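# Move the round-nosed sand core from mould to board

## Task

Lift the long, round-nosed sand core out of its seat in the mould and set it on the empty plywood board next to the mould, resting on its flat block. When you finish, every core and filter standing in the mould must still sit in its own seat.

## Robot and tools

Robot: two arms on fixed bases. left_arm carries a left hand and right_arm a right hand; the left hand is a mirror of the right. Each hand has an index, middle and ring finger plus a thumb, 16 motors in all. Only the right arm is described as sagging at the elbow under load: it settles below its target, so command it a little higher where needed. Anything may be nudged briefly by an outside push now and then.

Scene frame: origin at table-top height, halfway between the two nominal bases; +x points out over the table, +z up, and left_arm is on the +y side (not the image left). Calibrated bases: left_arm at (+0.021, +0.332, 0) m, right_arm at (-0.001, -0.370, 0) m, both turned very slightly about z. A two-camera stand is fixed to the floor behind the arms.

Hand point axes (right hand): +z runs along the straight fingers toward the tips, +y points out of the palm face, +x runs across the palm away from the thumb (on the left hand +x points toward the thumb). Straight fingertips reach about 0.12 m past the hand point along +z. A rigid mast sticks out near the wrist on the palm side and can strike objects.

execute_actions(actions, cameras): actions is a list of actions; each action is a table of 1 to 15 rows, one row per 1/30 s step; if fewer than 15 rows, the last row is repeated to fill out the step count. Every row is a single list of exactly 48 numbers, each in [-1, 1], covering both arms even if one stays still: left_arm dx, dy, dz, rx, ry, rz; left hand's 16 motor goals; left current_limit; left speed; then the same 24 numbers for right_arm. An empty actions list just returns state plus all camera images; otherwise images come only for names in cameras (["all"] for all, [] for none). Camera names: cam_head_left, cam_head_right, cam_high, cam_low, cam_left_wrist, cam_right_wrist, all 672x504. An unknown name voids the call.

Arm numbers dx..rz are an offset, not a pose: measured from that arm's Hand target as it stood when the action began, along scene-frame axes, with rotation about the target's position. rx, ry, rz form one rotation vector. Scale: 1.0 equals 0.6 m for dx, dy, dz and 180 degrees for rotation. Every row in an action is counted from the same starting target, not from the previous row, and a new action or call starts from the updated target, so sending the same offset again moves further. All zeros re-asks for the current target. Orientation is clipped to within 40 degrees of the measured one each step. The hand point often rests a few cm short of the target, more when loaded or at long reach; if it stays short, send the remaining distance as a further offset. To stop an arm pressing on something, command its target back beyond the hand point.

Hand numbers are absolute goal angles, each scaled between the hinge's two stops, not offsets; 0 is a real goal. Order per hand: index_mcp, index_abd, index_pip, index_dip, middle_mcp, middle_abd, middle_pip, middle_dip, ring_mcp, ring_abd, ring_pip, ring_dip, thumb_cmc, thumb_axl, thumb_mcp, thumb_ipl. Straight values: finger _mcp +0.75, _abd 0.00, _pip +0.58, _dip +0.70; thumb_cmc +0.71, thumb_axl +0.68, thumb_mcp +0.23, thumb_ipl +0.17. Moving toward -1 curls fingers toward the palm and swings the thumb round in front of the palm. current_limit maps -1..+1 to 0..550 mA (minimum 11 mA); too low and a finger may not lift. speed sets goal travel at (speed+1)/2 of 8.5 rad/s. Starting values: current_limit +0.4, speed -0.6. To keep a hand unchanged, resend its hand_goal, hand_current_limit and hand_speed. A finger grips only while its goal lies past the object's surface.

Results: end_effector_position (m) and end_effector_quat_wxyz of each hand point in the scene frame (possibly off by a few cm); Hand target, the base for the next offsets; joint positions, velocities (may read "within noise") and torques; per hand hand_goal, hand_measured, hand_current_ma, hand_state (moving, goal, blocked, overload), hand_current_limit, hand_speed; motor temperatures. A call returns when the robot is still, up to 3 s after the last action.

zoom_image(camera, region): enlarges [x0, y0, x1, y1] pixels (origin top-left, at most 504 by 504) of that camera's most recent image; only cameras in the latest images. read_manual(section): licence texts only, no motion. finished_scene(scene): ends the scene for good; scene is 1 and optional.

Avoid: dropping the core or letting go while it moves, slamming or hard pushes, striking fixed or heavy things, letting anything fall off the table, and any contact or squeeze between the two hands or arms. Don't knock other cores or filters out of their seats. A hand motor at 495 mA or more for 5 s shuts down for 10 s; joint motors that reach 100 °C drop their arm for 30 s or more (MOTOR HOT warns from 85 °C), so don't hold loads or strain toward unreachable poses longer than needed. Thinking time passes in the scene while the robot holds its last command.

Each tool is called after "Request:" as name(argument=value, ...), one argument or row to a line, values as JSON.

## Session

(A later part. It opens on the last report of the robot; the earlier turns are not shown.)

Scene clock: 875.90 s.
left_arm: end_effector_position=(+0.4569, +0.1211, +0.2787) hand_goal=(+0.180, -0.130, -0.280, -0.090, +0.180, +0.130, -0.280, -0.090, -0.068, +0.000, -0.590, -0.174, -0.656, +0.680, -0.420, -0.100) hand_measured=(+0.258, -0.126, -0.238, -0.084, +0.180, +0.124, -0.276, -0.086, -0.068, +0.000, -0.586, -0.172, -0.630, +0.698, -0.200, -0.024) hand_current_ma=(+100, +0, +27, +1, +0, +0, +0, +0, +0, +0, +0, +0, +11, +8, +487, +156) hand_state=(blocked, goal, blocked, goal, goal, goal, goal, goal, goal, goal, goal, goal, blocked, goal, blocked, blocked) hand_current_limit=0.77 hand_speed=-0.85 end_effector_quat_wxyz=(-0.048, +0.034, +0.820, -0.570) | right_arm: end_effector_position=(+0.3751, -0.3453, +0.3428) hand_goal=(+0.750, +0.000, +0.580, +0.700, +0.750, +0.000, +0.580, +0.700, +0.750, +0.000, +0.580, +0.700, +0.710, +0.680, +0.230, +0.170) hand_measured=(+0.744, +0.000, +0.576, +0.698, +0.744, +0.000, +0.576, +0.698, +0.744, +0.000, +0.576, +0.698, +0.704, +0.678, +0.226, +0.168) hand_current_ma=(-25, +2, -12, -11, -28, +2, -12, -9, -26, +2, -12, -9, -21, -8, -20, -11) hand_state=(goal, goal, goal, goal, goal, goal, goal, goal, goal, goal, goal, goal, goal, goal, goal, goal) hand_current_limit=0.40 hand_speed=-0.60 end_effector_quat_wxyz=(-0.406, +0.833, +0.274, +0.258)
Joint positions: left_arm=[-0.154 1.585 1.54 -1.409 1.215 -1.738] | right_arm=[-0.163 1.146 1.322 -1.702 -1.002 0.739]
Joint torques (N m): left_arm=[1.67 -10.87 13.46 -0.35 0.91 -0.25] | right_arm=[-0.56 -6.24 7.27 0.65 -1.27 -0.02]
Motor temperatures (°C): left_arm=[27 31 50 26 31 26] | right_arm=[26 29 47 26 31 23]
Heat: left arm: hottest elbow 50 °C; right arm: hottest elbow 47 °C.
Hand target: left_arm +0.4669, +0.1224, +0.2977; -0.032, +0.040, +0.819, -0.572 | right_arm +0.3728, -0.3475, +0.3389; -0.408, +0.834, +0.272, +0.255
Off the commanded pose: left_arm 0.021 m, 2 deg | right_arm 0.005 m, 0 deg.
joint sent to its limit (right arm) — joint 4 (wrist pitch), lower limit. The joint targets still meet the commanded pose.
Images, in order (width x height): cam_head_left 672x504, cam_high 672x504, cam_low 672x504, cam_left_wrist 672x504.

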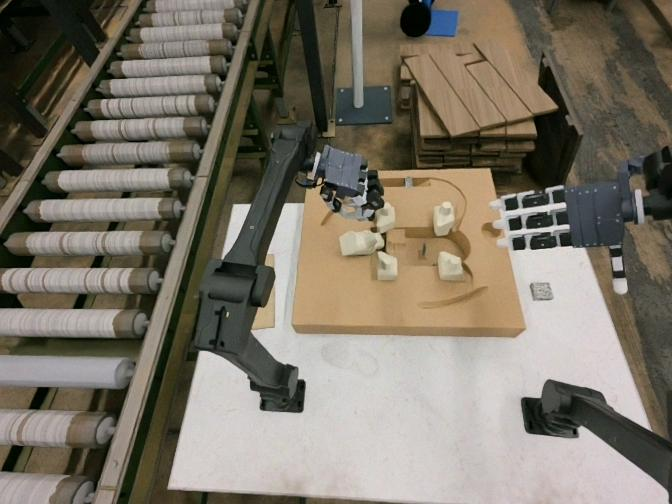

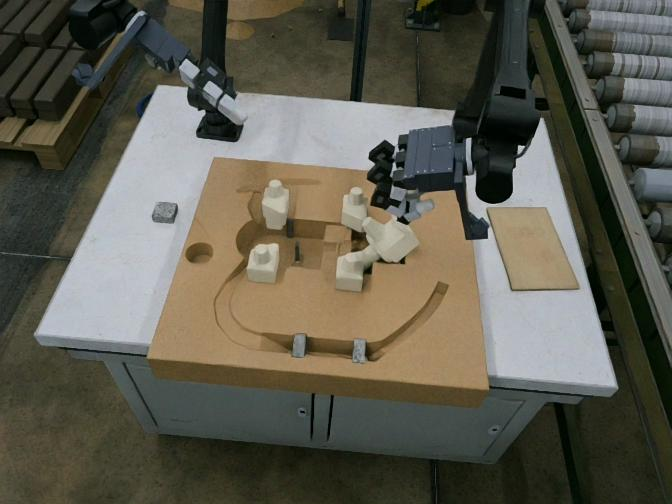

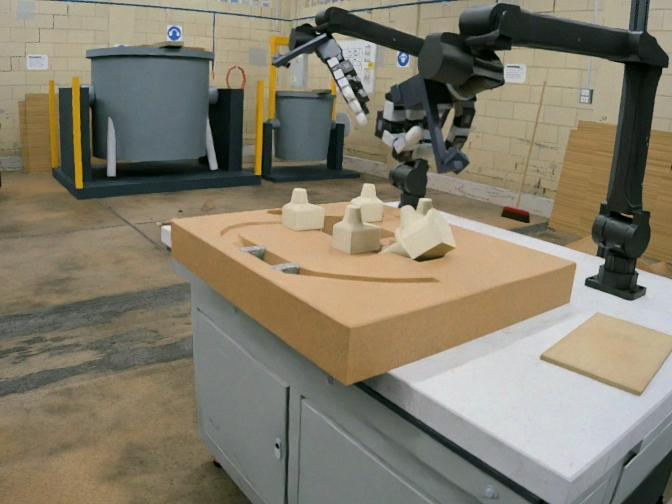

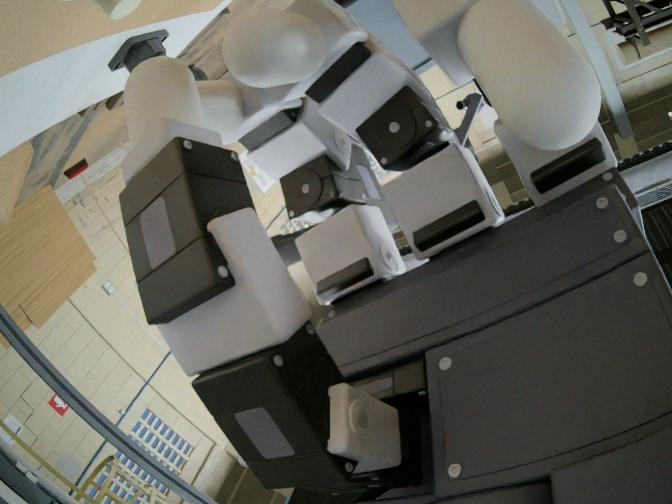

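Request:
execute_actions(
  actions=[
    [[0.0,0.05,0.06,0,0,0,0.685,-0.13,-0.153,-0.029,0.685,0.13,-0.153,-0.029,-0.068,0,-0.591,-0.174,-0.657,0.68,-0.056,0.005,0.4,-0.6,0,0,0,0,0,0,0.75,0,0.58,0.7,0.75,0,0.58,0.7,0.75,0,0.58,0.7,0.71,0.68,0.23,0.17,0.4,-0.6]],
  ],
  cameras=["all"],
)

Request:
zoom_image(
  camera="cam_low",
  region=[330, 170, 470, 280],
)

Request:
zoom_image(
  camera="cam_high",
  region=[320, 170, 440, 300],
)

Request:
zoom_image(
  camera="cam_head_left",
  region=[320, 195, 420, 285],
)

Scene clock: 883.83 s.
left_arm: end_effector_position=(+0.4526, +0.1509, +0.3267) hand_goal=(+0.686, -0.130, -0.152, -0.028, +0.686, +0.130, -0.152, -0.028, -0.068, +0.000, -0.590, -0.174, -0.656, +0.680, -0.056, +0.006) hand_measured=(+0.670, -0.128, -0.154, -0.030, +0.670, +0.126, -0.154, -0.030, -0.068, +0.000, -0.586, -0.172, -0.654, +0.682, -0.058, +0.006) hand_current_ma=(-5, +0, +0, +0, -4, +0, +0, +0, +0, +0, +0, +0, +0, +0, +0, +0) hand_state=(goal, goal, goal, goal, goal, goal, goal, goal, goal, goal, goal, goal, goal, goal, goal, goal) hand_current_limit=0.40 hand_speed=-0.60 end_effector_quat_wxyz=(-0.043, +0.031, +0.819, -0.571) | right_arm: end_effector_position=(+0.3751, -0.3453, +0.3428) hand_goal=(+0.750, +0.000, +0.580, +0.700, +0.750, +0.000, +0.580, +0.700, +0.750, +0.000, +0.580, +0.700, +0.710, +0.680, +0.230, +0.170) hand_measured=(+0.744, +0.000, +0.576, +0.698, +0.744, +0.000, +0.576, +0.698, +0.744, +0.000, +0.576, +0.698, +0.704, +0.678, +0.226, +0.168) hand_current_ma=(-25, +2, -12, -11, -28, +2, -12, -9, -26, +2, -12, -9, -21, -8, -20, -11) hand_state=(goal, goal, goal, goal, goal, goal, goal, goal, goal, goal, goal, goal, goal, goal, goal, goal) hand_current_limit=0.40 hand_speed=-0.60 end_effector_quat_wxyz=(-0.406, +0.833, +0.274, +0.258)
Joint positions: left_arm=[-0.092 1.585 1.667 -1.667 1.219 -1.593] | right_arm=[-0.163 1.146 1.322 -1.702 -1.002 0.739]
Joint torques (N m): left_arm=[1.73 -9 13.26 -0.54 0.98 -0.04] | right_arm=[-0.62 -6.24 7.27 0.65 -1.27 -0.02]
Heat: left arm: hottest elbow 50 °C; right arm: hottest elbow 47 °C.
Hand target: left_arm +0.4669, +0.1523, +0.3337; -0.032, +0.040, +0.819, -0.572 | right_arm +0.3728, -0.3475, +0.3389; -0.408, +0.834, +0.272, +0.255
Off the commanded pose: left_arm 0.016 m, 2 deg | right_arm 0.005 m, 0 deg.
joint sent to its limit (right arm) — joint 4 (wrist pitch), lower limit. The joint targets still meet the commanded pose.

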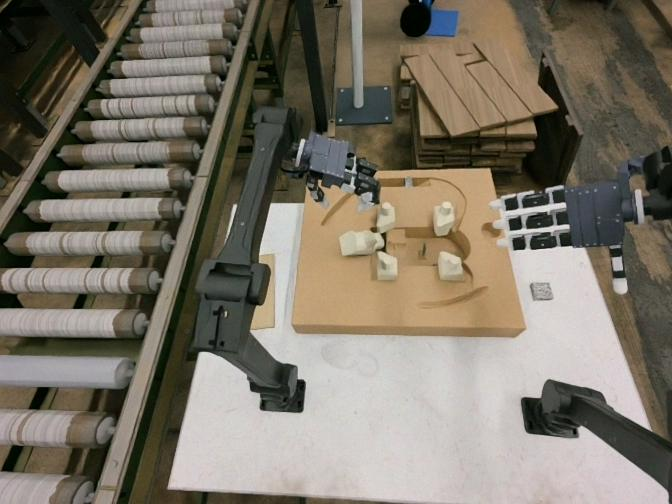

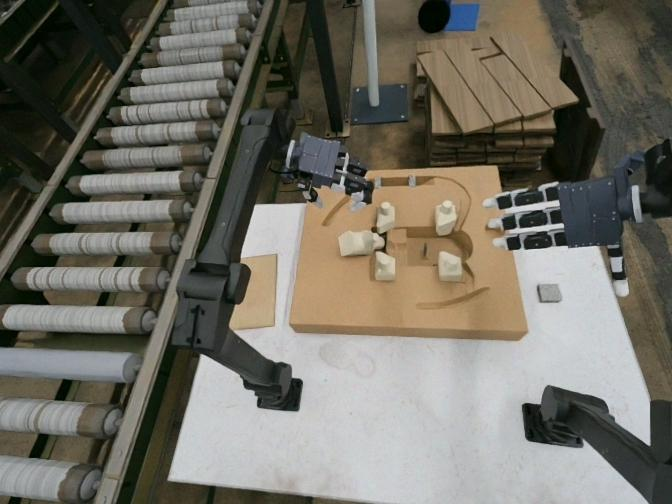

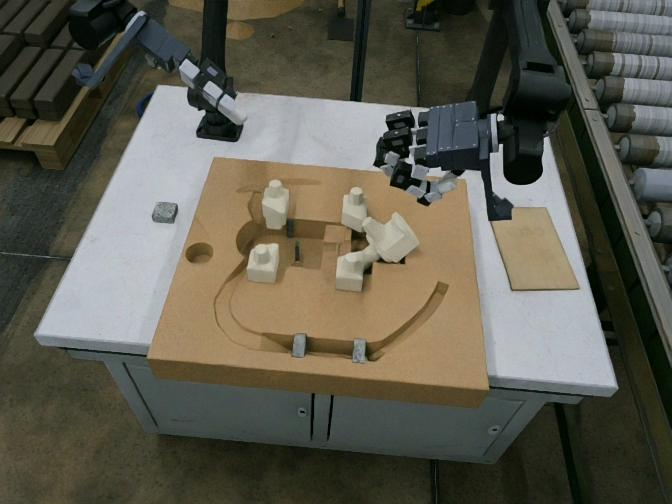

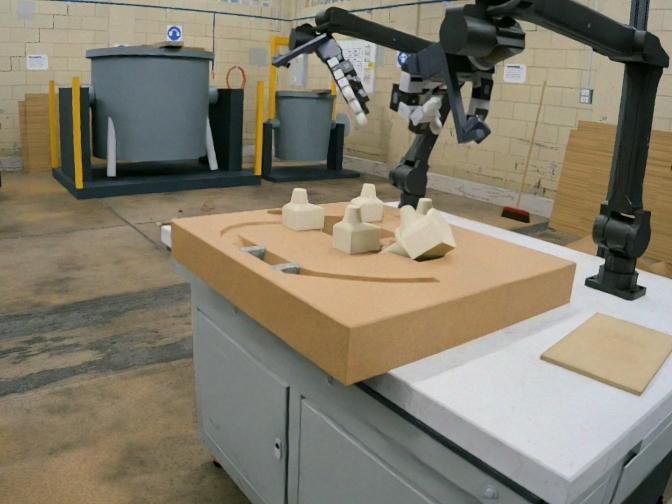

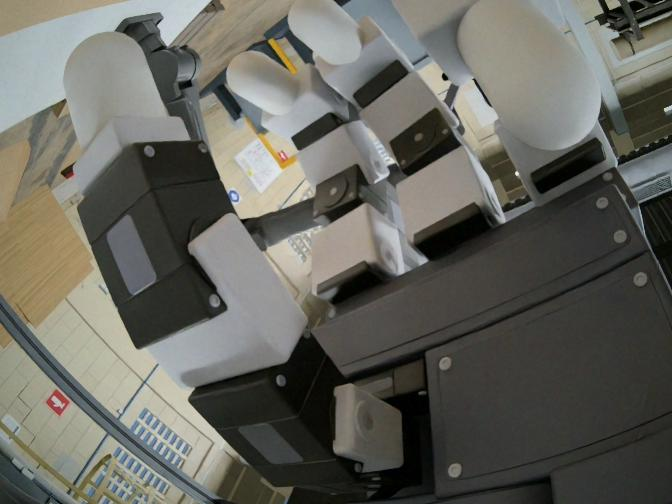

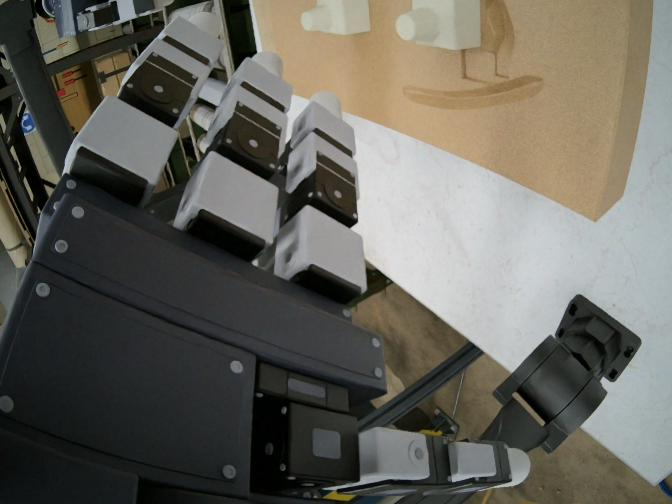

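Scaled by 3.600 from the camera's 672x504 image, which has a finer 960x720 frame.

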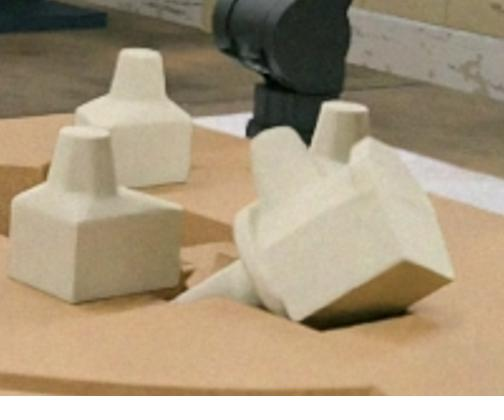

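Scaled by 3.877 from the camera's 672x504 image, which has a finer 960x720 frame.

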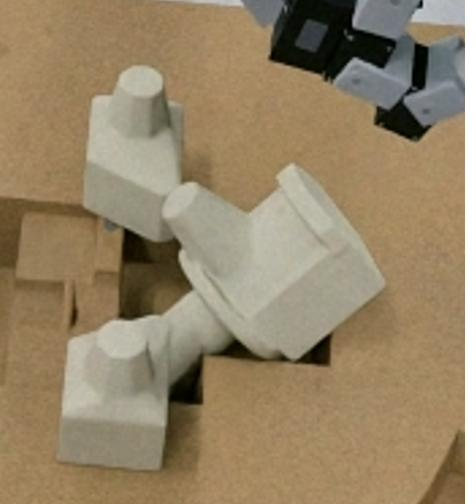

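Scaled by 5.040 from the camera's 672x504 image, which has a finer 960x720 frame.

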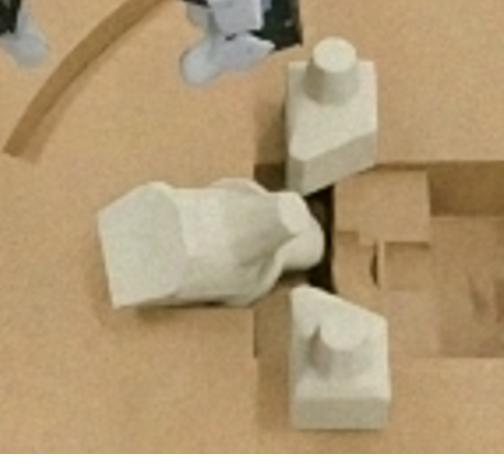

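Request:
execute_actions(
  actions=[
    [[-0.033,-0.12,-0.08,0,0,0,0.685,-0.13,-0.153,-0.029,0.685,0.13,-0.153,-0.029,-0.068,0,-0.591,-0.174,-0.657,0.68,0.674,0.168,0.4,-0.6,0,0,0,0,0,0,0.75,0,0.58,0.7,0.75,0,0.58,0.7,0.75,0,0.58,0.7,0.71,0.68,0.23,0.17,0.4,-0.6]],
    [[0,0,-0.137,0,0,0,0.685,-0.13,-0.153,-0.029,0.685,0.13,-0.153,-0.029,-0.068,0,-0.591,-0.174,-0.657,0.68,0.674,0.168,0.4,-0.6,0,0,0,0,0,0,0.75,0,0.58,0.7,0.75,0,0.58,0.7,0.75,0,0.58,0.7,0.71,0.68,0.23,0.17,0.4,-0.6]],
  ],
  cameras=["cam_low","cam_high","cam_head_left"],
)

Request:
zoom_image(
  camera="cam_low",
  region=[350, 120, 480, 270],
)

Request:
zoom_image(
  camera="cam_head_left",
  region=[320, 195, 420, 285],
)

Request:
zoom_image(
  camera="cam_high",
  region=[320, 140, 480, 300],
)

Scene clock: 947.70 s.
left_arm: end_effector_position=(+0.4469, +0.0784, +0.2065) hand_goal=(+0.686, -0.130, -0.152, -0.028, +0.686, +0.130, -0.152, -0.028, -0.068, +0.000, -0.590, -0.174, -0.656, +0.680, +0.674, +0.168) hand_measured=(+0.672, -0.128, -0.154, -0.030, +0.672, +0.126, -0.154, -0.030, -0.068, +0.000, -0.586, -0.172, -0.654, +0.682, +0.664, +0.164) hand_current_ma=(-3, +0, +0, +0, -3, +0, +0, +0, +0, +0, +0, +0, +0, +0, -2, +0) hand_state=(goal, goal, goal, goal, goal, goal, goal, goal, goal, goal, goal, goal, goal, goal, goal, goal) hand_current_limit=0.40 hand_speed=-0.60 end_effector_quat_wxyz=(-0.032, +0.048, +0.818, -0.573) | right_arm: end_effector_position=(+0.3751, -0.3453, +0.3428) hand_goal=(+0.750, +0.000, +0.580, +0.700, +0.750, +0.000, +0.580, +0.700, +0.750, +0.000, +0.580, +0.700, +0.710, +0.680, +0.230, +0.170) hand_measured=(+0.744, +0.000, +0.576, +0.698, +0.744, +0.000, +0.576, +0.698, +0.744, +0.000, +0.576, +0.698, +0.704, +0.678, +0.226, +0.168) hand_current_ma=(-25, +2, -12, -11, -28, +2, -12, -9, -26, +2, -12, -9, -21, -8, -20, -11) hand_state=(goal, goal, goal, goal, goal, goal, goal, goal, goal, goal, goal, goal, goal, goal, goal, goal) hand_current_limit=0.40 hand_speed=-0.60 end_effector_quat_wxyz=(-0.406, +0.833, +0.274, +0.258)
Joint positions: left_arm=[-0.245 1.552 1.299 -0.942 1.194 -1.969] | right_arm=[-0.163 1.146 1.322 -1.702 -1.002 0.739]
Joint torques (N m): left_arm=[1.38 -10.52 8.84 0.9 0.75 -0.3] | right_arm=[-0.62 -6.24 7.28 0.65 -1.27 -0.02]
Motor temperatures (°C): left_arm=[27 30 57 26 32 26] | right_arm=[26 29 47 26 31 23]
Heat: left arm: hottest elbow 57 °C; right arm: hottest elbow 47 °C.
Hand target: left_arm +0.4471, +0.0803, +0.2035; -0.032, +0.040, +0.819, -0.572 | right_arm +0.3728, -0.3475, +0.3389; -0.408, +0.834, +0.272, +0.255
Off the commanded pose: left_arm 0.004 m, 1 deg | right_arm 0.005 m, 0 deg.
joint sent to its limit (right arm) — joint 4 (wrist pitch), lower limit. The joint targets still meet the commanded pose.
Images, in order (width x height): cam_head_left 672x504, cam_high 672x504, cam_low 672x504.

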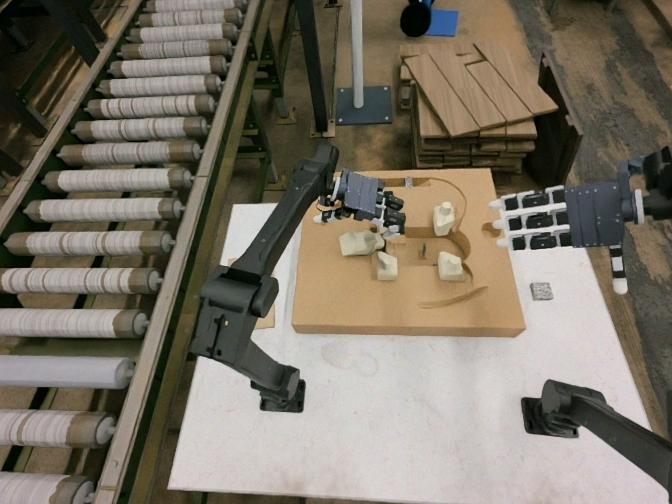

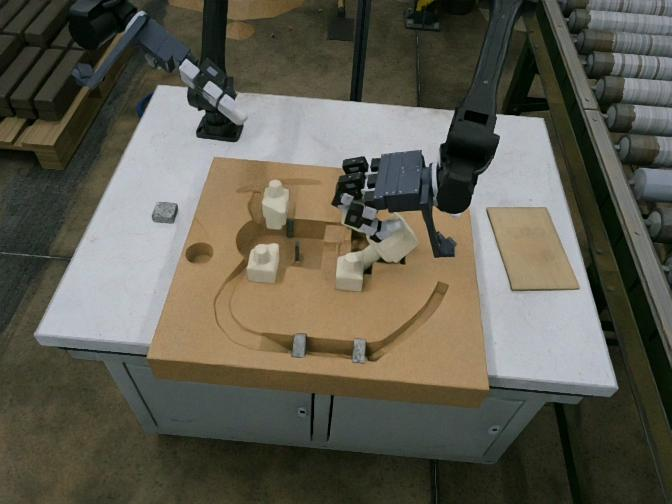

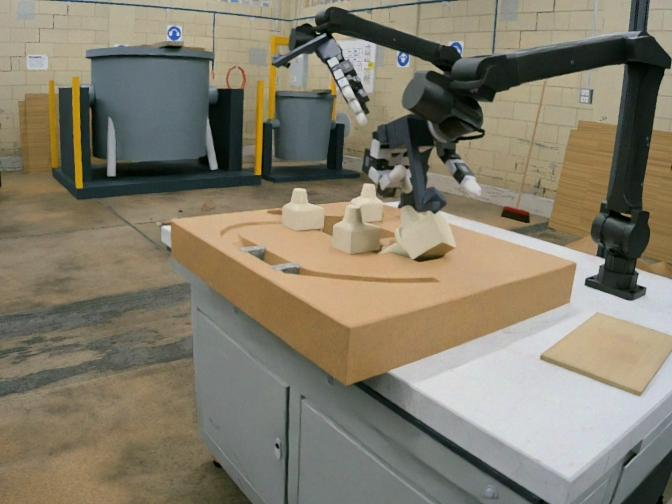

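Scaled by 3.360 from the camera's 672x504 image, which has a finer 960x720 frame.

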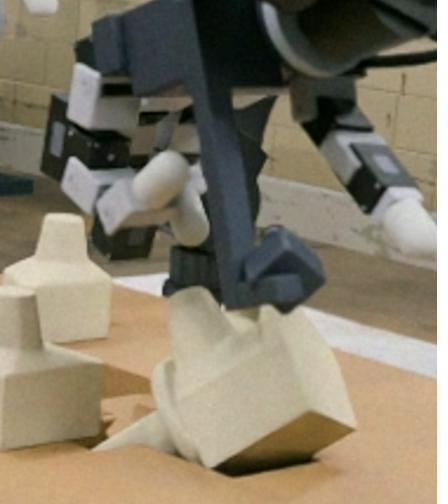

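Scaled by 5.040 from the camera's 672x504 image, which has a finer 960x720 frame.

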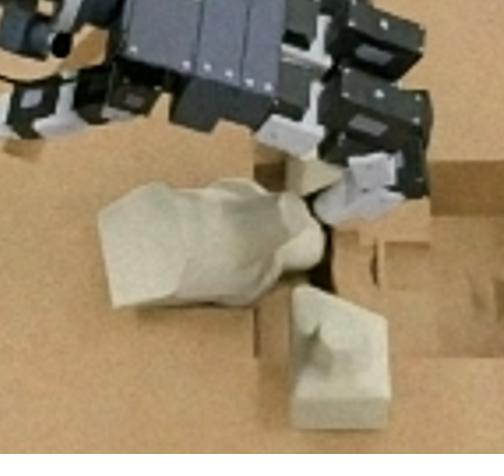

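Scaled by 3.150 from the camera's 672x504 image, which has a finer 960x720 frame.

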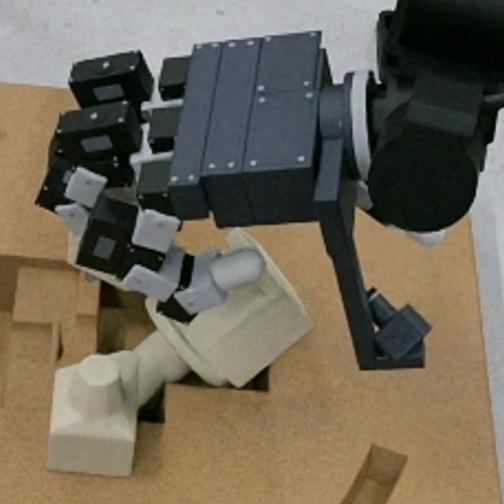

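Request:
execute_actions(
  actions=[
    [[0,0,-0.082,0,0,0,0.685,-0.13,-0.153,-0.029,0.685,0.13,-0.153,-0.029,-0.068,0,-0.591,-0.174,-0.657,0.68,0.674,0.168,0.4,-0.6,0,0,0,0,0,0,0.75,0,0.58,0.7,0.75,0,0.58,0.7,0.75,0,0.58,0.7,0.71,0.68,0.23,0.17,0.4,-0.6]],
  ],
  cameras=["cam_low","cam_high","cam_head_left"],
)

Request:
zoom_image(
  camera="cam_low",
  region=[350, 120, 480, 270],
)

Request:
zoom_image(
  camera="cam_head_left",
  region=[320, 195, 420, 285],
)

Scene clock: 955.50 s.
left_arm: end_effector_position=(+0.4452, +0.0790, +0.1616) hand_goal=(+0.686, -0.130, -0.152, -0.028, +0.686, +0.130, -0.152, -0.028, -0.068, +0.000, -0.590, -0.174, -0.656, +0.680, +0.674, +0.168) hand_measured=(+0.672, -0.128, -0.154, -0.030, +0.672, +0.126, -0.154, -0.030, -0.068, +0.000, -0.586, -0.172, -0.654, +0.682, +0.666, +0.164) hand_current_ma=(-3, +0, +0, +0, -3, +0, +0, +0, +0, +0, +0, +0, +0, +0, -2, +0) hand_state=(goal, goal, goal, goal, goal, goal, goal, goal, goal, goal, goal, goal, goal, goal, goal, goal) hand_current_limit=0.40 hand_speed=-0.60 end_effector_quat_wxyz=(-0.027, +0.050, +0.818, -0.573) | right_arm: end_effector_position=(+0.3751, -0.3453, +0.3428) hand_goal=(+0.750, +0.000, +0.580, +0.700, +0.750, +0.000, +0.580, +0.700, +0.750, +0.000, +0.580, +0.700, +0.710, +0.680, +0.230, +0.170) hand_measured=(+0.744, +0.000, +0.576, +0.698, +0.744, +0.000, +0.576, +0.698, +0.744, +0.000, +0.576, +0.698, +0.704, +0.678, +0.226, +0.168) hand_current_ma=(-25, +2, -12, -11, -28, +2, -12, -9, -26, +2, -12, -9, -21, -8, -20, -11) hand_state=(goal, goal, goal, goal, goal, goal, goal, goal, goal, goal, goal, goal, goal, goal, goal, goal) hand_current_limit=0.40 hand_speed=-0.60 end_effector_quat_wxyz=(-0.406, +0.833, +0.274, +0.258)
Joint positions: left_arm=[-0.245 1.577 1.204 -0.806 1.192 -1.976] | right_arm=[-0.163 1.146 1.322 -1.702 -1.002 0.739]
Joint torques (N m): left_arm=[1.49 -9.29 8.85 0.92 0.79 -0.3] | right_arm=[-0.56 -6.24 7.28 0.66 -1.27 -0.01]
Heat: left arm: hottest elbow 54 °C; right arm: hottest elbow 47 °C.
Hand target: left_arm +0.4472, +0.0804, +0.1543; -0.032, +0.040, +0.819, -0.572 | right_arm +0.3728, -0.3475, +0.3389; -0.408, +0.834, +0.272, +0.255
Off the commanded pose: left_arm 0.008 m, 1 deg | right_arm 0.005 m, 0 deg.
joint sent to its limit (right arm) — joint 4 (wrist pitch), lower limit. The joint targets still meet the commanded pose.
Images, in order (width x height): cam_head_left 672x504, cam_high 672x504, cam_low 672x504.

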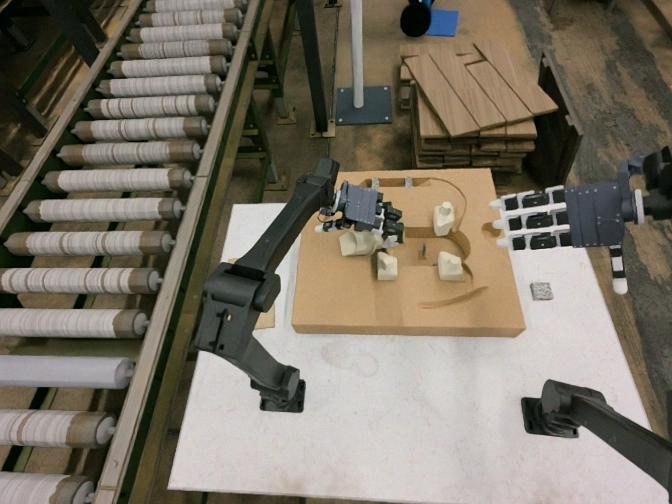

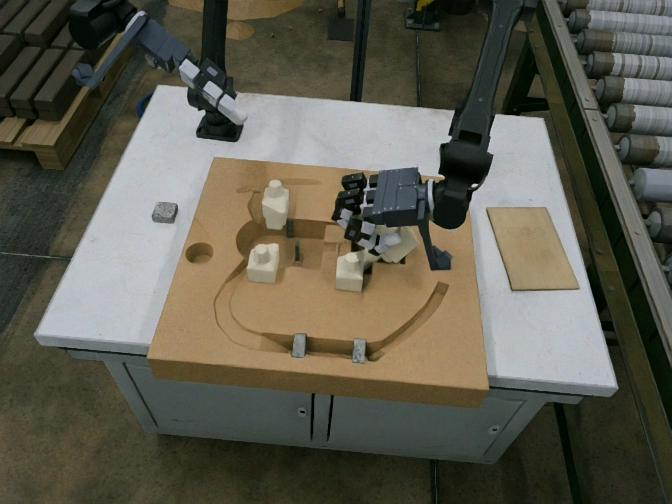

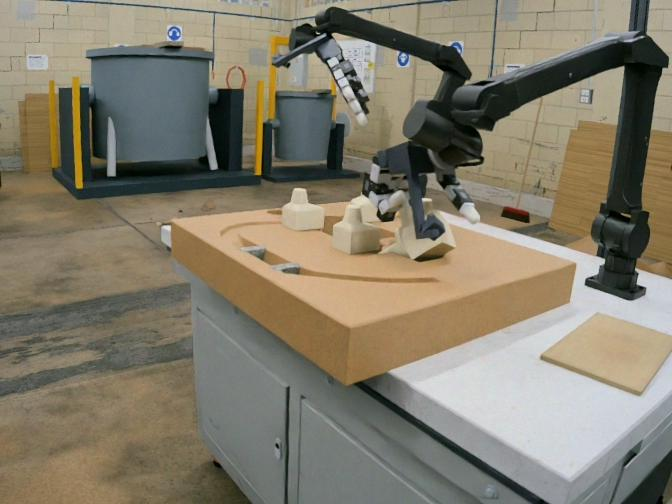

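Scaled by 3.360 from the camera's 672x504 image, which has a finer 960x720 frame.

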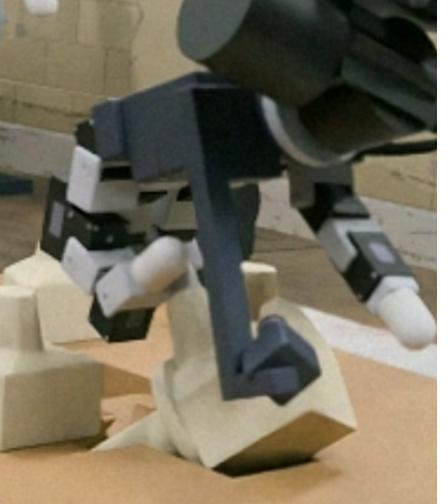

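Scaled by 5.040 from the camera's 672x504 image, which has a finer 960x720 frame.

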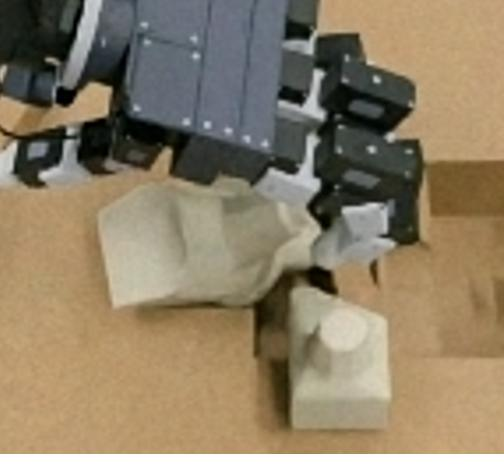

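Request:
execute_actions(
  actions=[
    [[0,0.02,0,0,0,0,0.685,-0.13,-0.153,-0.029,0.685,0.13,-0.153,-0.029,-0.068,0,-0.591,-0.174,-0.657,0.68,0.674,0.168,0.4,-0.6,0,0,0,0,0,0,0.75,0,0.58,0.7,0.75,0,0.58,0.7,0.75,0,0.58,0.7,0.71,0.68,0.23,0.17,0.4,-0.6],[0,0.04,0.01,0,0,0,0.685,-0.13,-0.153,-0.029,0.685,0.13,-0.153,-0.029,-0.068,0,-0.591,-0.174,-0.657,0.68,0.674,0.168,0.4,-0.6,0,0,0,0,0,0,0.75,0,0.58,0.7,0.75,0,0.58,0.7,0.75,0,0.58,0.7,0.71,0.68,0.23,0.17,0.4,-0.6]],
  ],
  cameras=["cam_low","cam_high","cam_head_left"],
)

Request:
zoom_image(
  camera="cam_low",
  region=[350, 120, 480, 270],
)

Request:
zoom_image(
  camera="cam_head_left",
  region=[320, 195, 420, 285],
)

Scene clock: 966.70 s.
left_arm: end_effector_position=(+0.4398, +0.0951, +0.1600) hand_goal=(+0.686, -0.130, -0.152, -0.028, +0.686, +0.130, -0.152, -0.028, -0.068, +0.000, -0.590, -0.174, -0.656, +0.680, +0.674, +0.168) hand_measured=(+0.672, -0.128, -0.154, -0.030, +0.714, +0.116, -0.126, -0.018, -0.068, +0.000, -0.586, -0.172, -0.654, +0.682, +0.666, +0.164) hand_current_ma=(-3, +0, +0, +0, +12, -3, +9, +2, +0, +0, +0, +0, +0, +0, -2, +0) hand_state=(goal, goal, goal, goal, blocked, goal, blocked, goal, goal, goal, goal, goal, goal, goal, goal, goal) hand_current_limit=0.40 hand_speed=-0.60 end_effector_quat_wxyz=(-0.032, +0.054, +0.815, -0.576) | right_arm: end_effector_position=(+0.3751, -0.3453, +0.3428) hand_goal=(+0.750, +0.000, +0.580, +0.700, +0.750, +0.000, +0.580, +0.700, +0.750, +0.000, +0.580, +0.700, +0.710, +0.680, +0.230, +0.170) hand_measured=(+0.744, +0.000, +0.576, +0.698, +0.744, +0.000, +0.576, +0.698, +0.744, +0.000, +0.576, +0.698, +0.704, +0.678, +0.226, +0.168) hand_current_ma=(-25, +2, -12, -11, -28, +2, -12, -9, -26, +2, -12, -9, -21, -8, -20, -11) hand_state=(goal, goal, goal, goal, goal, goal, goal, goal, goal, goal, goal, goal, goal, goal, goal, goal) hand_current_limit=0.40 hand_speed=-0.60 end_effector_quat_wxyz=(-0.406, +0.833, +0.274, +0.258)
Joint positions: left_arm=[-0.212 1.577 1.204 -0.91 1.213 -1.866] | right_arm=[-0.163 1.146 1.322 -1.702 -1.002 0.739]
Joint torques (N m): left_arm=[2.73 -9.52 10.48 -0.57 0.62 -0.2] | right_arm=[-0.62 -6.24 7.28 0.65 -1.27 -0.02]
Motor temperatures (°C): left_arm=[27 30 50 26 31 26] | right_arm=[26 29 47 25 31 23]
Heat: left arm: hottest elbow 50 °C; right arm: hottest elbow 47 °C.
Hand target: left_arm +0.4471, +0.1043, +0.1603; -0.032, +0.040, +0.819, -0.572 | right_arm +0.3728, -0.3475, +0.3389; -0.408, +0.834, +0.272, +0.255
Off the commanded pose: left_arm 0.012 m, 2 deg | right_arm 0.005 m, 0 deg.
joint sent to its limit (right arm) — joint 4 (wrist pitch), lower limit. The joint targets still meet the commanded pose.
Images, in order (width x height): cam_head_left 672x504, cam_high 672x504, cam_low 672x504.

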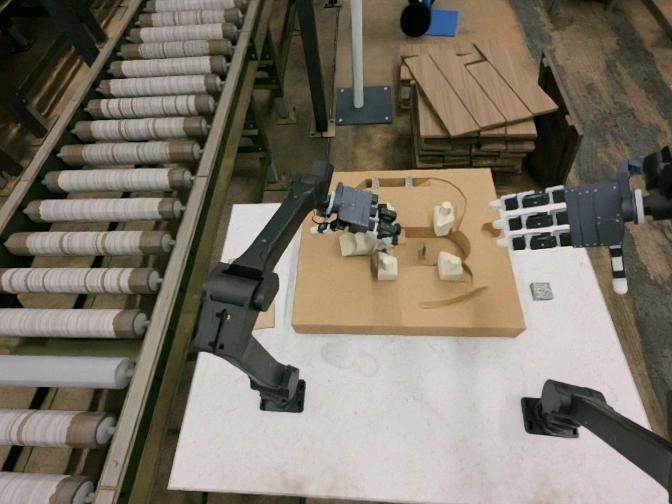

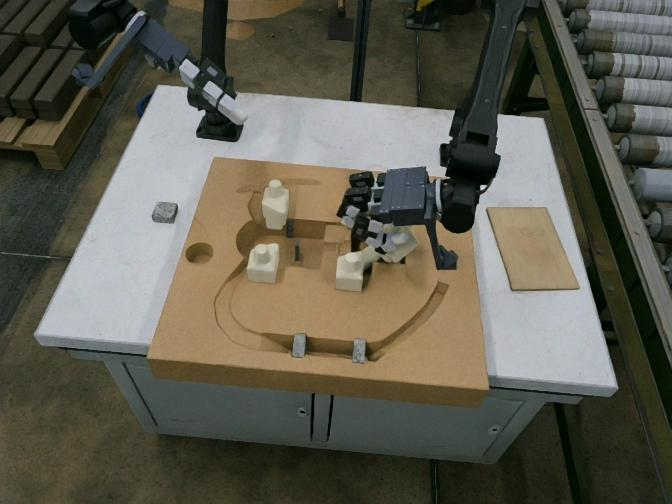

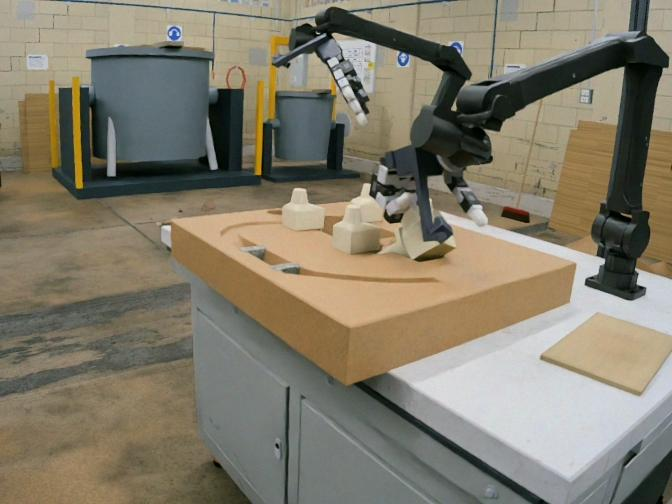

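Scaled by 3.360 from the camera's 672x504 image, which has a finer 960x720 frame.

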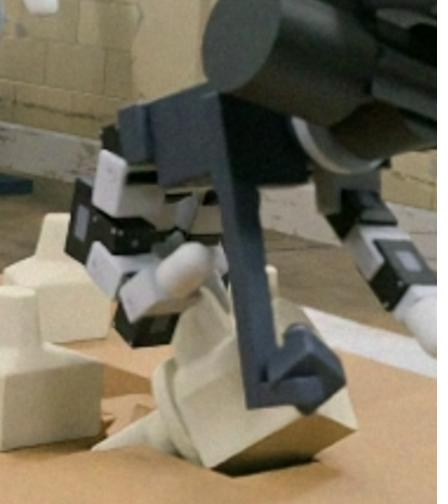

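Scaled by 5.040 from the camera's 672x504 image, which has a finer 960x720 frame.

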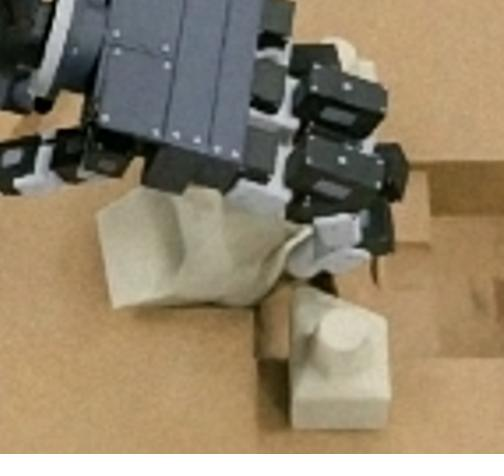

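Request:
execute_actions(
  actions=[
    [[0,-0.03,0.0,0,0,0,0.685,-0.13,-0.153,-0.029,0.685,0.13,-0.153,-0.029,-0.068,0,-0.591,-0.174,-0.657,0.68,0.674,0.168,0.4,-0.6,0,0,0,0,0,0,0.75,0,0.58,0.7,0.75,0,0.58,0.7,0.75,0,0.58,0.7,0.71,0.68,0.23,0.17,0.4,-0.6],[0.023,-0.035,0.0,0,0,0,0.685,-0.13,-0.153,-0.029,0.685,0.13,-0.153,-0.029,-0.068,0,-0.591,-0.174,-0.657,0.68,0.674,0.168,0.4,-0.6,0,0,0,0,0,0,0.75,0,0.58,0.7,0.75,0,0.58,0.7,0.75,0,0.58,0.7,0.71,0.68,0.23,0.17,0.4,-0.6]],
    [[0.0,0.03,0.0,0,0,0,0.685,-0.13,-0.153,-0.029,0.685,0.13,-0.153,-0.029,-0.068,0,-0.591,-0.174,-0.657,0.68,0.674,0.168,0.4,-0.6,0,0,0,0,0,0,0.75,0,0.58,0.7,0.75,0,0.58,0.7,0.75,0,0.58,0.7,0.71,0.68,0.23,0.17,0.4,-0.6],[0.0,0.05,0.012,0,0,0,0.685,-0.13,-0.153,-0.029,0.685,0.13,-0.153,-0.029,-0.068,0,-0.591,-0.174,-0.657,0.68,0.674,0.168,0.4,-0.6,0,0,0,0,0,0,0.75,0,0.58,0.7,0.75,0,0.58,0.7,0.75,0,0.58,0.7,0.71,0.68,0.23,0.17,0.4,-0.6]],
  ],
  cameras=["cam_low","cam_high","cam_head_left"],
)

Request:
zoom_image(
  camera="cam_low",
  region=[350, 120, 480, 270],
)

Request:
zoom_image(
  camera="cam_head_left",
  region=[320, 195, 420, 285],
)

Scene clock: 977.73 s.
left_arm: end_effector_position=(+0.4430, +0.1080, +0.1592) hand_goal=(+0.686, -0.130, -0.152, -0.028, +0.686, +0.130, -0.152, -0.028, -0.068, +0.000, -0.590, -0.174, -0.656, +0.680, +0.674, +0.168) hand_measured=(+0.672, -0.128, -0.154, -0.030, +0.700, +0.116, -0.134, -0.018, -0.068, +0.000, -0.586, -0.172, -0.654, +0.682, +0.666, +0.164) hand_current_ma=(-3, +0, +0, +0, +3, -2, +5, +1, +0, +0, +0, +0, +0, +0, -2, +0) hand_state=(goal, goal, goal, goal, goal, goal, goal, goal, goal, goal, goal, goal, goal, goal, goal, goal) hand_current_limit=0.40 hand_speed=-0.60 end_effector_quat_wxyz=(-0.043, +0.041, +0.819, -0.571) | right_arm: end_effector_position=(+0.3751, -0.3453, +0.3428) hand_goal=(+0.750, +0.000, +0.580, +0.700, +0.750, +0.000, +0.580, +0.700, +0.750, +0.000, +0.580, +0.700, +0.710, +0.680, +0.230, +0.170) hand_measured=(+0.744, +0.000, +0.576, +0.698, +0.744, +0.000, +0.576, +0.698, +0.744, +0.000, +0.576, +0.698, +0.704, +0.678, +0.226, +0.168) hand_current_ma=(-25, +2, -12, -11, -28, +2, -12, -9, -26, +2, -12, -9, -21, -8, -20, -11) hand_state=(goal, goal, goal, goal, goal, goal, goal, goal, goal, goal, goal, goal, goal, goal, goal, goal) hand_current_limit=0.40 hand_speed=-0.60 end_effector_quat_wxyz=(-0.406, +0.833, +0.274, +0.258)
Joint positions: left_arm=[-0.186 1.601 1.236 -1.005 1.212 -1.809] | right_arm=[-0.163 1.146 1.322 -1.702 -1.002 0.739]
Joint torques (N m): left_arm=[2.55 -9.29 12.72 -0.46 0.88 -0.11] | right_arm=[-0.62 -6.3 7.27 0.65 -1.27 -0.01]
Heat: left arm: hottest elbow 49 °C; right arm: hottest elbow 47 °C.
Hand target: left_arm +0.4609, +0.1134, +0.1676; -0.032, +0.040, +0.819, -0.572 | right_arm +0.3728, -0.3475, +0.3389; -0.408, +0.834, +0.272, +0.255
Off the commanded pose: left_arm 0.020 m, 1 deg | right_arm 0.005 m, 0 deg.
joint sent to its limit (right arm) — joint 4 (wrist pitch), lower limit. The joint targets still meet the commanded pose.
Images, in order (width x height): cam_head_left 672x504, cam_high 672x504, cam_low 672x504.

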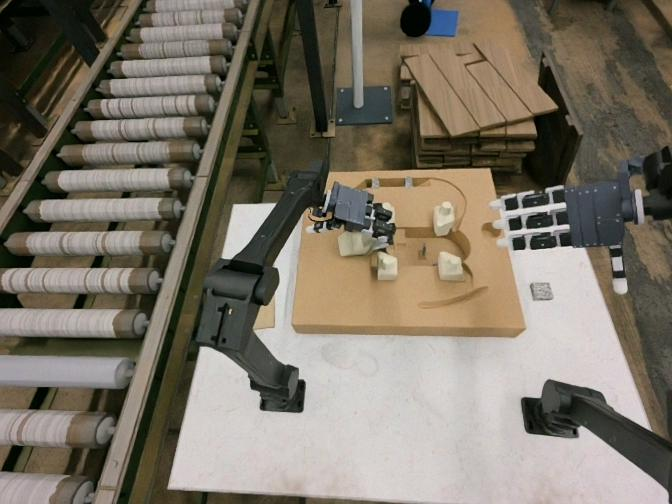

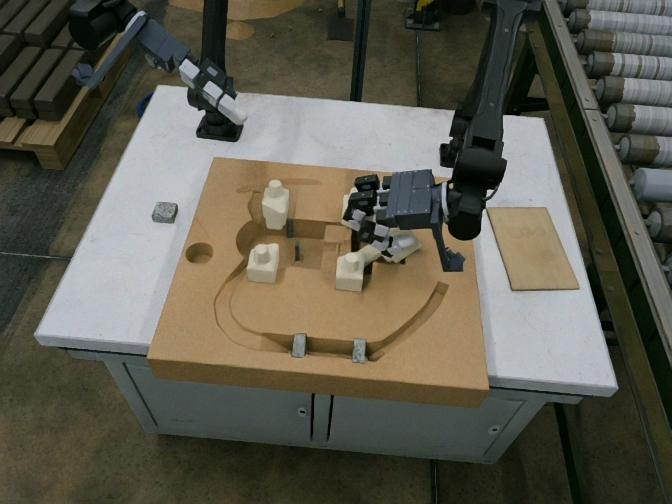

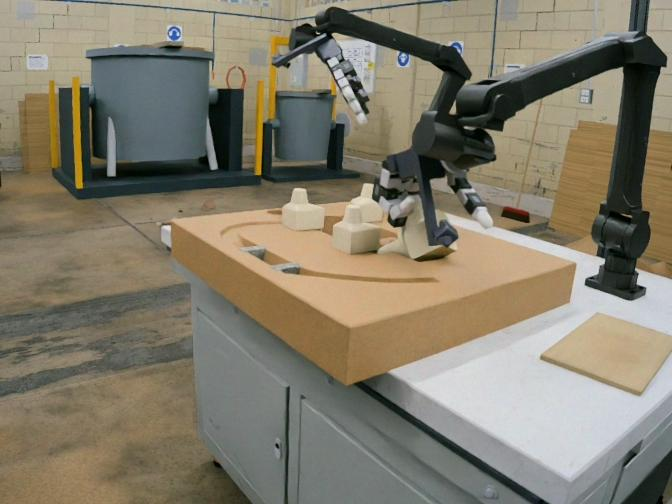

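Scaled by 3.360 from the camera's 672x504 image, which has a finer 960x720 frame.

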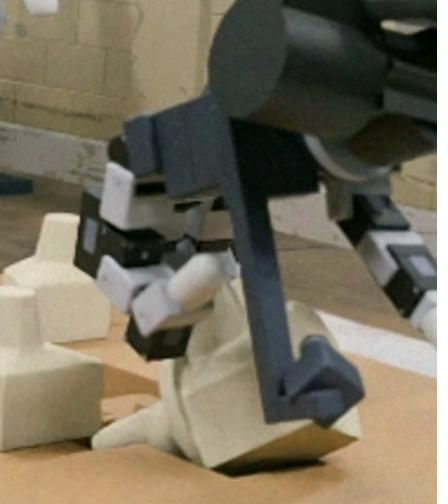

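Scaled by 5.040 from the camera's 672x504 image, which has a finer 960x720 frame.

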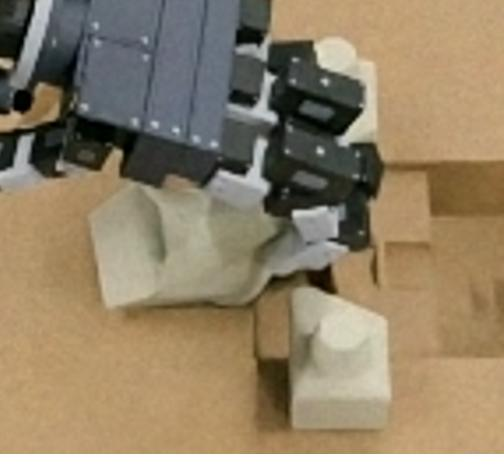

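Request:
execute_actions(
  actions=[
    [[0.0,0.02,0.01,0,0,0,0.685,-0.13,-0.153,-0.029,0.685,0.13,-0.153,-0.029,-0.068,0,-0.591,-0.174,-0.657,0.68,0.674,0.168,0.4,-0.6,0,0,0,0,0,0,0.75,0,0.58,0.7,0.75,0,0.58,0.7,0.75,0,0.58,0.7,0.71,0.68,0.23,0.17,0.4,-0.6],[0.0,0.04,0.02,0,0,0,0.685,-0.13,-0.153,-0.029,0.685,0.13,-0.153,-0.029,-0.068,0,-0.591,-0.174,-0.657,0.68,0.674,0.168,0.4,-0.6,0,0,0,0,0,0,0.75,0,0.58,0.7,0.75,0,0.58,0.7,0.75,0,0.58,0.7,0.71,0.68,0.23,0.17,0.4,-0.6]],
  ],
  cameras=["cam_low","cam_high","cam_head_left"],
)

Request:
zoom_image(
  camera="cam_low",
  region=[350, 120, 480, 270],
)

Request:
zoom_image(
  camera="cam_head_left",
  region=[320, 195, 420, 285],
)

Scene clock: 985.23 s.
left_arm: end_effector_position=(+0.4468, +0.1313, +0.1749) hand_goal=(+0.686, -0.130, -0.152, -0.028, +0.686, +0.130, -0.152, -0.028, -0.068, +0.000, -0.590, -0.174, -0.656, +0.680, +0.674, +0.168) hand_measured=(+0.672, -0.128, -0.154, -0.030, +0.710, +0.114, -0.126, -0.016, -0.068, +0.000, -0.586, -0.172, -0.656, +0.682, +0.666, +0.164) hand_current_ma=(-3, +0, +0, +0, +10, -3, +10, +2, +0, +0, +0, +0, +0, +0, -2, +0) hand_state=(goal, goal, goal, goal, blocked, goal, blocked, goal, goal, goal, goal, goal, goal, goal, goal, goal) hand_current_limit=0.40 hand_speed=-0.60 end_effector_quat_wxyz=(-0.037, +0.045, +0.817, -0.574) | right_arm: end_effector_position=(+0.3751, -0.3453, +0.3428) hand_goal=(+0.750, +0.000, +0.580, +0.700, +0.750, +0.000, +0.580, +0.700, +0.750, +0.000, +0.580, +0.700, +0.710, +0.680, +0.230, +0.170) hand_measured=(+0.744, +0.000, +0.576, +0.698, +0.744, +0.000, +0.576, +0.698, +0.744, +0.000, +0.576, +0.698, +0.704, +0.678, +0.226, +0.168) hand_current_ma=(-25, +2, -12, -11, -28, +2, -12, -9, -26, +2, -12, -9, -21, -8, -20, -11) hand_state=(goal, goal, goal, goal, goal, goal, goal, goal, goal, goal, goal, goal, goal, goal, goal, goal) hand_current_limit=0.40 hand_speed=-0.60 end_effector_quat_wxyz=(-0.406, +0.833, +0.274, +0.258)
Joint positions: left_arm=[-0.134 1.602 1.283 -1.17 1.224 -1.667] | right_arm=[-0.163 1.146 1.322 -1.702 -1.002 0.739]
Joint torques (N m): left_arm=[2.32 -9.17 12.27 -0.7 0.69 -0.17] | right_arm=[-0.62 -6.24 7.28 0.65 -1.27 -0.02]
Heat: left arm: hottest elbow 50 °C; right arm: hottest elbow 47 °C.
Hand target: left_arm +0.4609, +0.1373, +0.1795; -0.032, +0.040, +0.819, -0.572 | right_arm +0.3728, -0.3475, +0.3389; -0.408, +0.834, +0.272, +0.255
Off the commanded pose: left_arm 0.016 m, 1 deg | right_arm 0.005 m, 0 deg.
joint sent to its limit (right arm) — joint 4 (wrist pitch), lower limit. The joint targets still meet the commanded pose.
Images, in order (width x height): cam_head_left 672x504, cam_high 672x504, cam_low 672x504.

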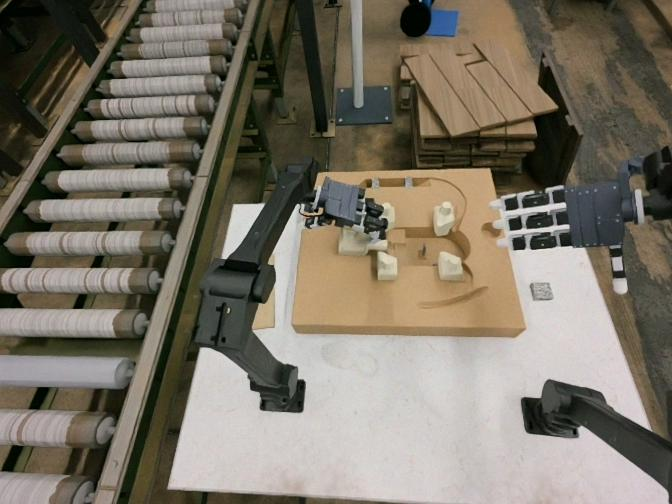

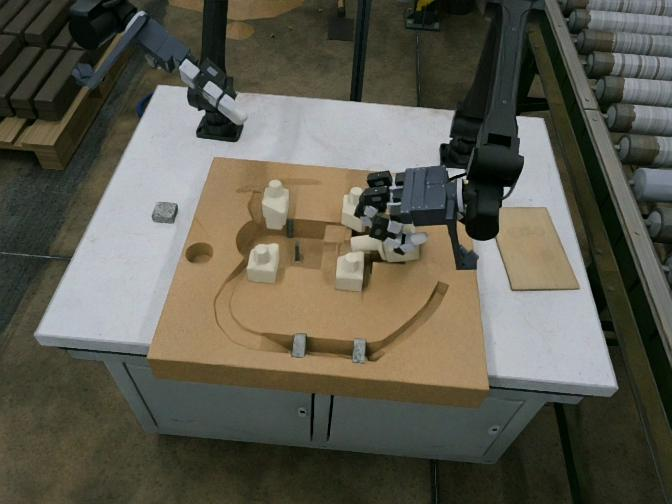

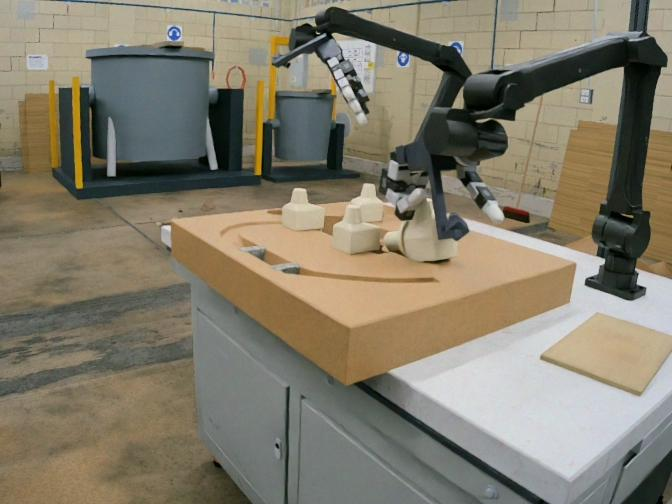

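Scaled by 3.360 from the camera's 672x504 image, which has a finer 960x720 frame.

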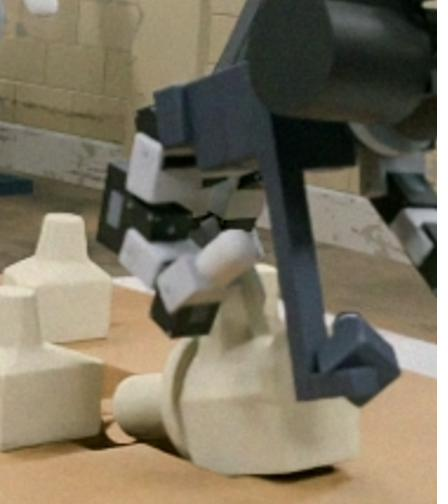

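Scaled by 5.040 from the camera's 672x504 image, which has a finer 960x720 frame.

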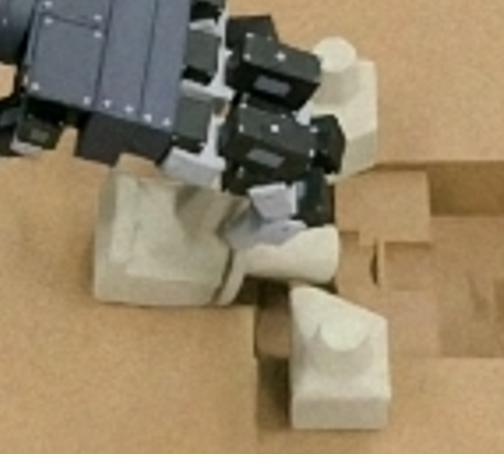

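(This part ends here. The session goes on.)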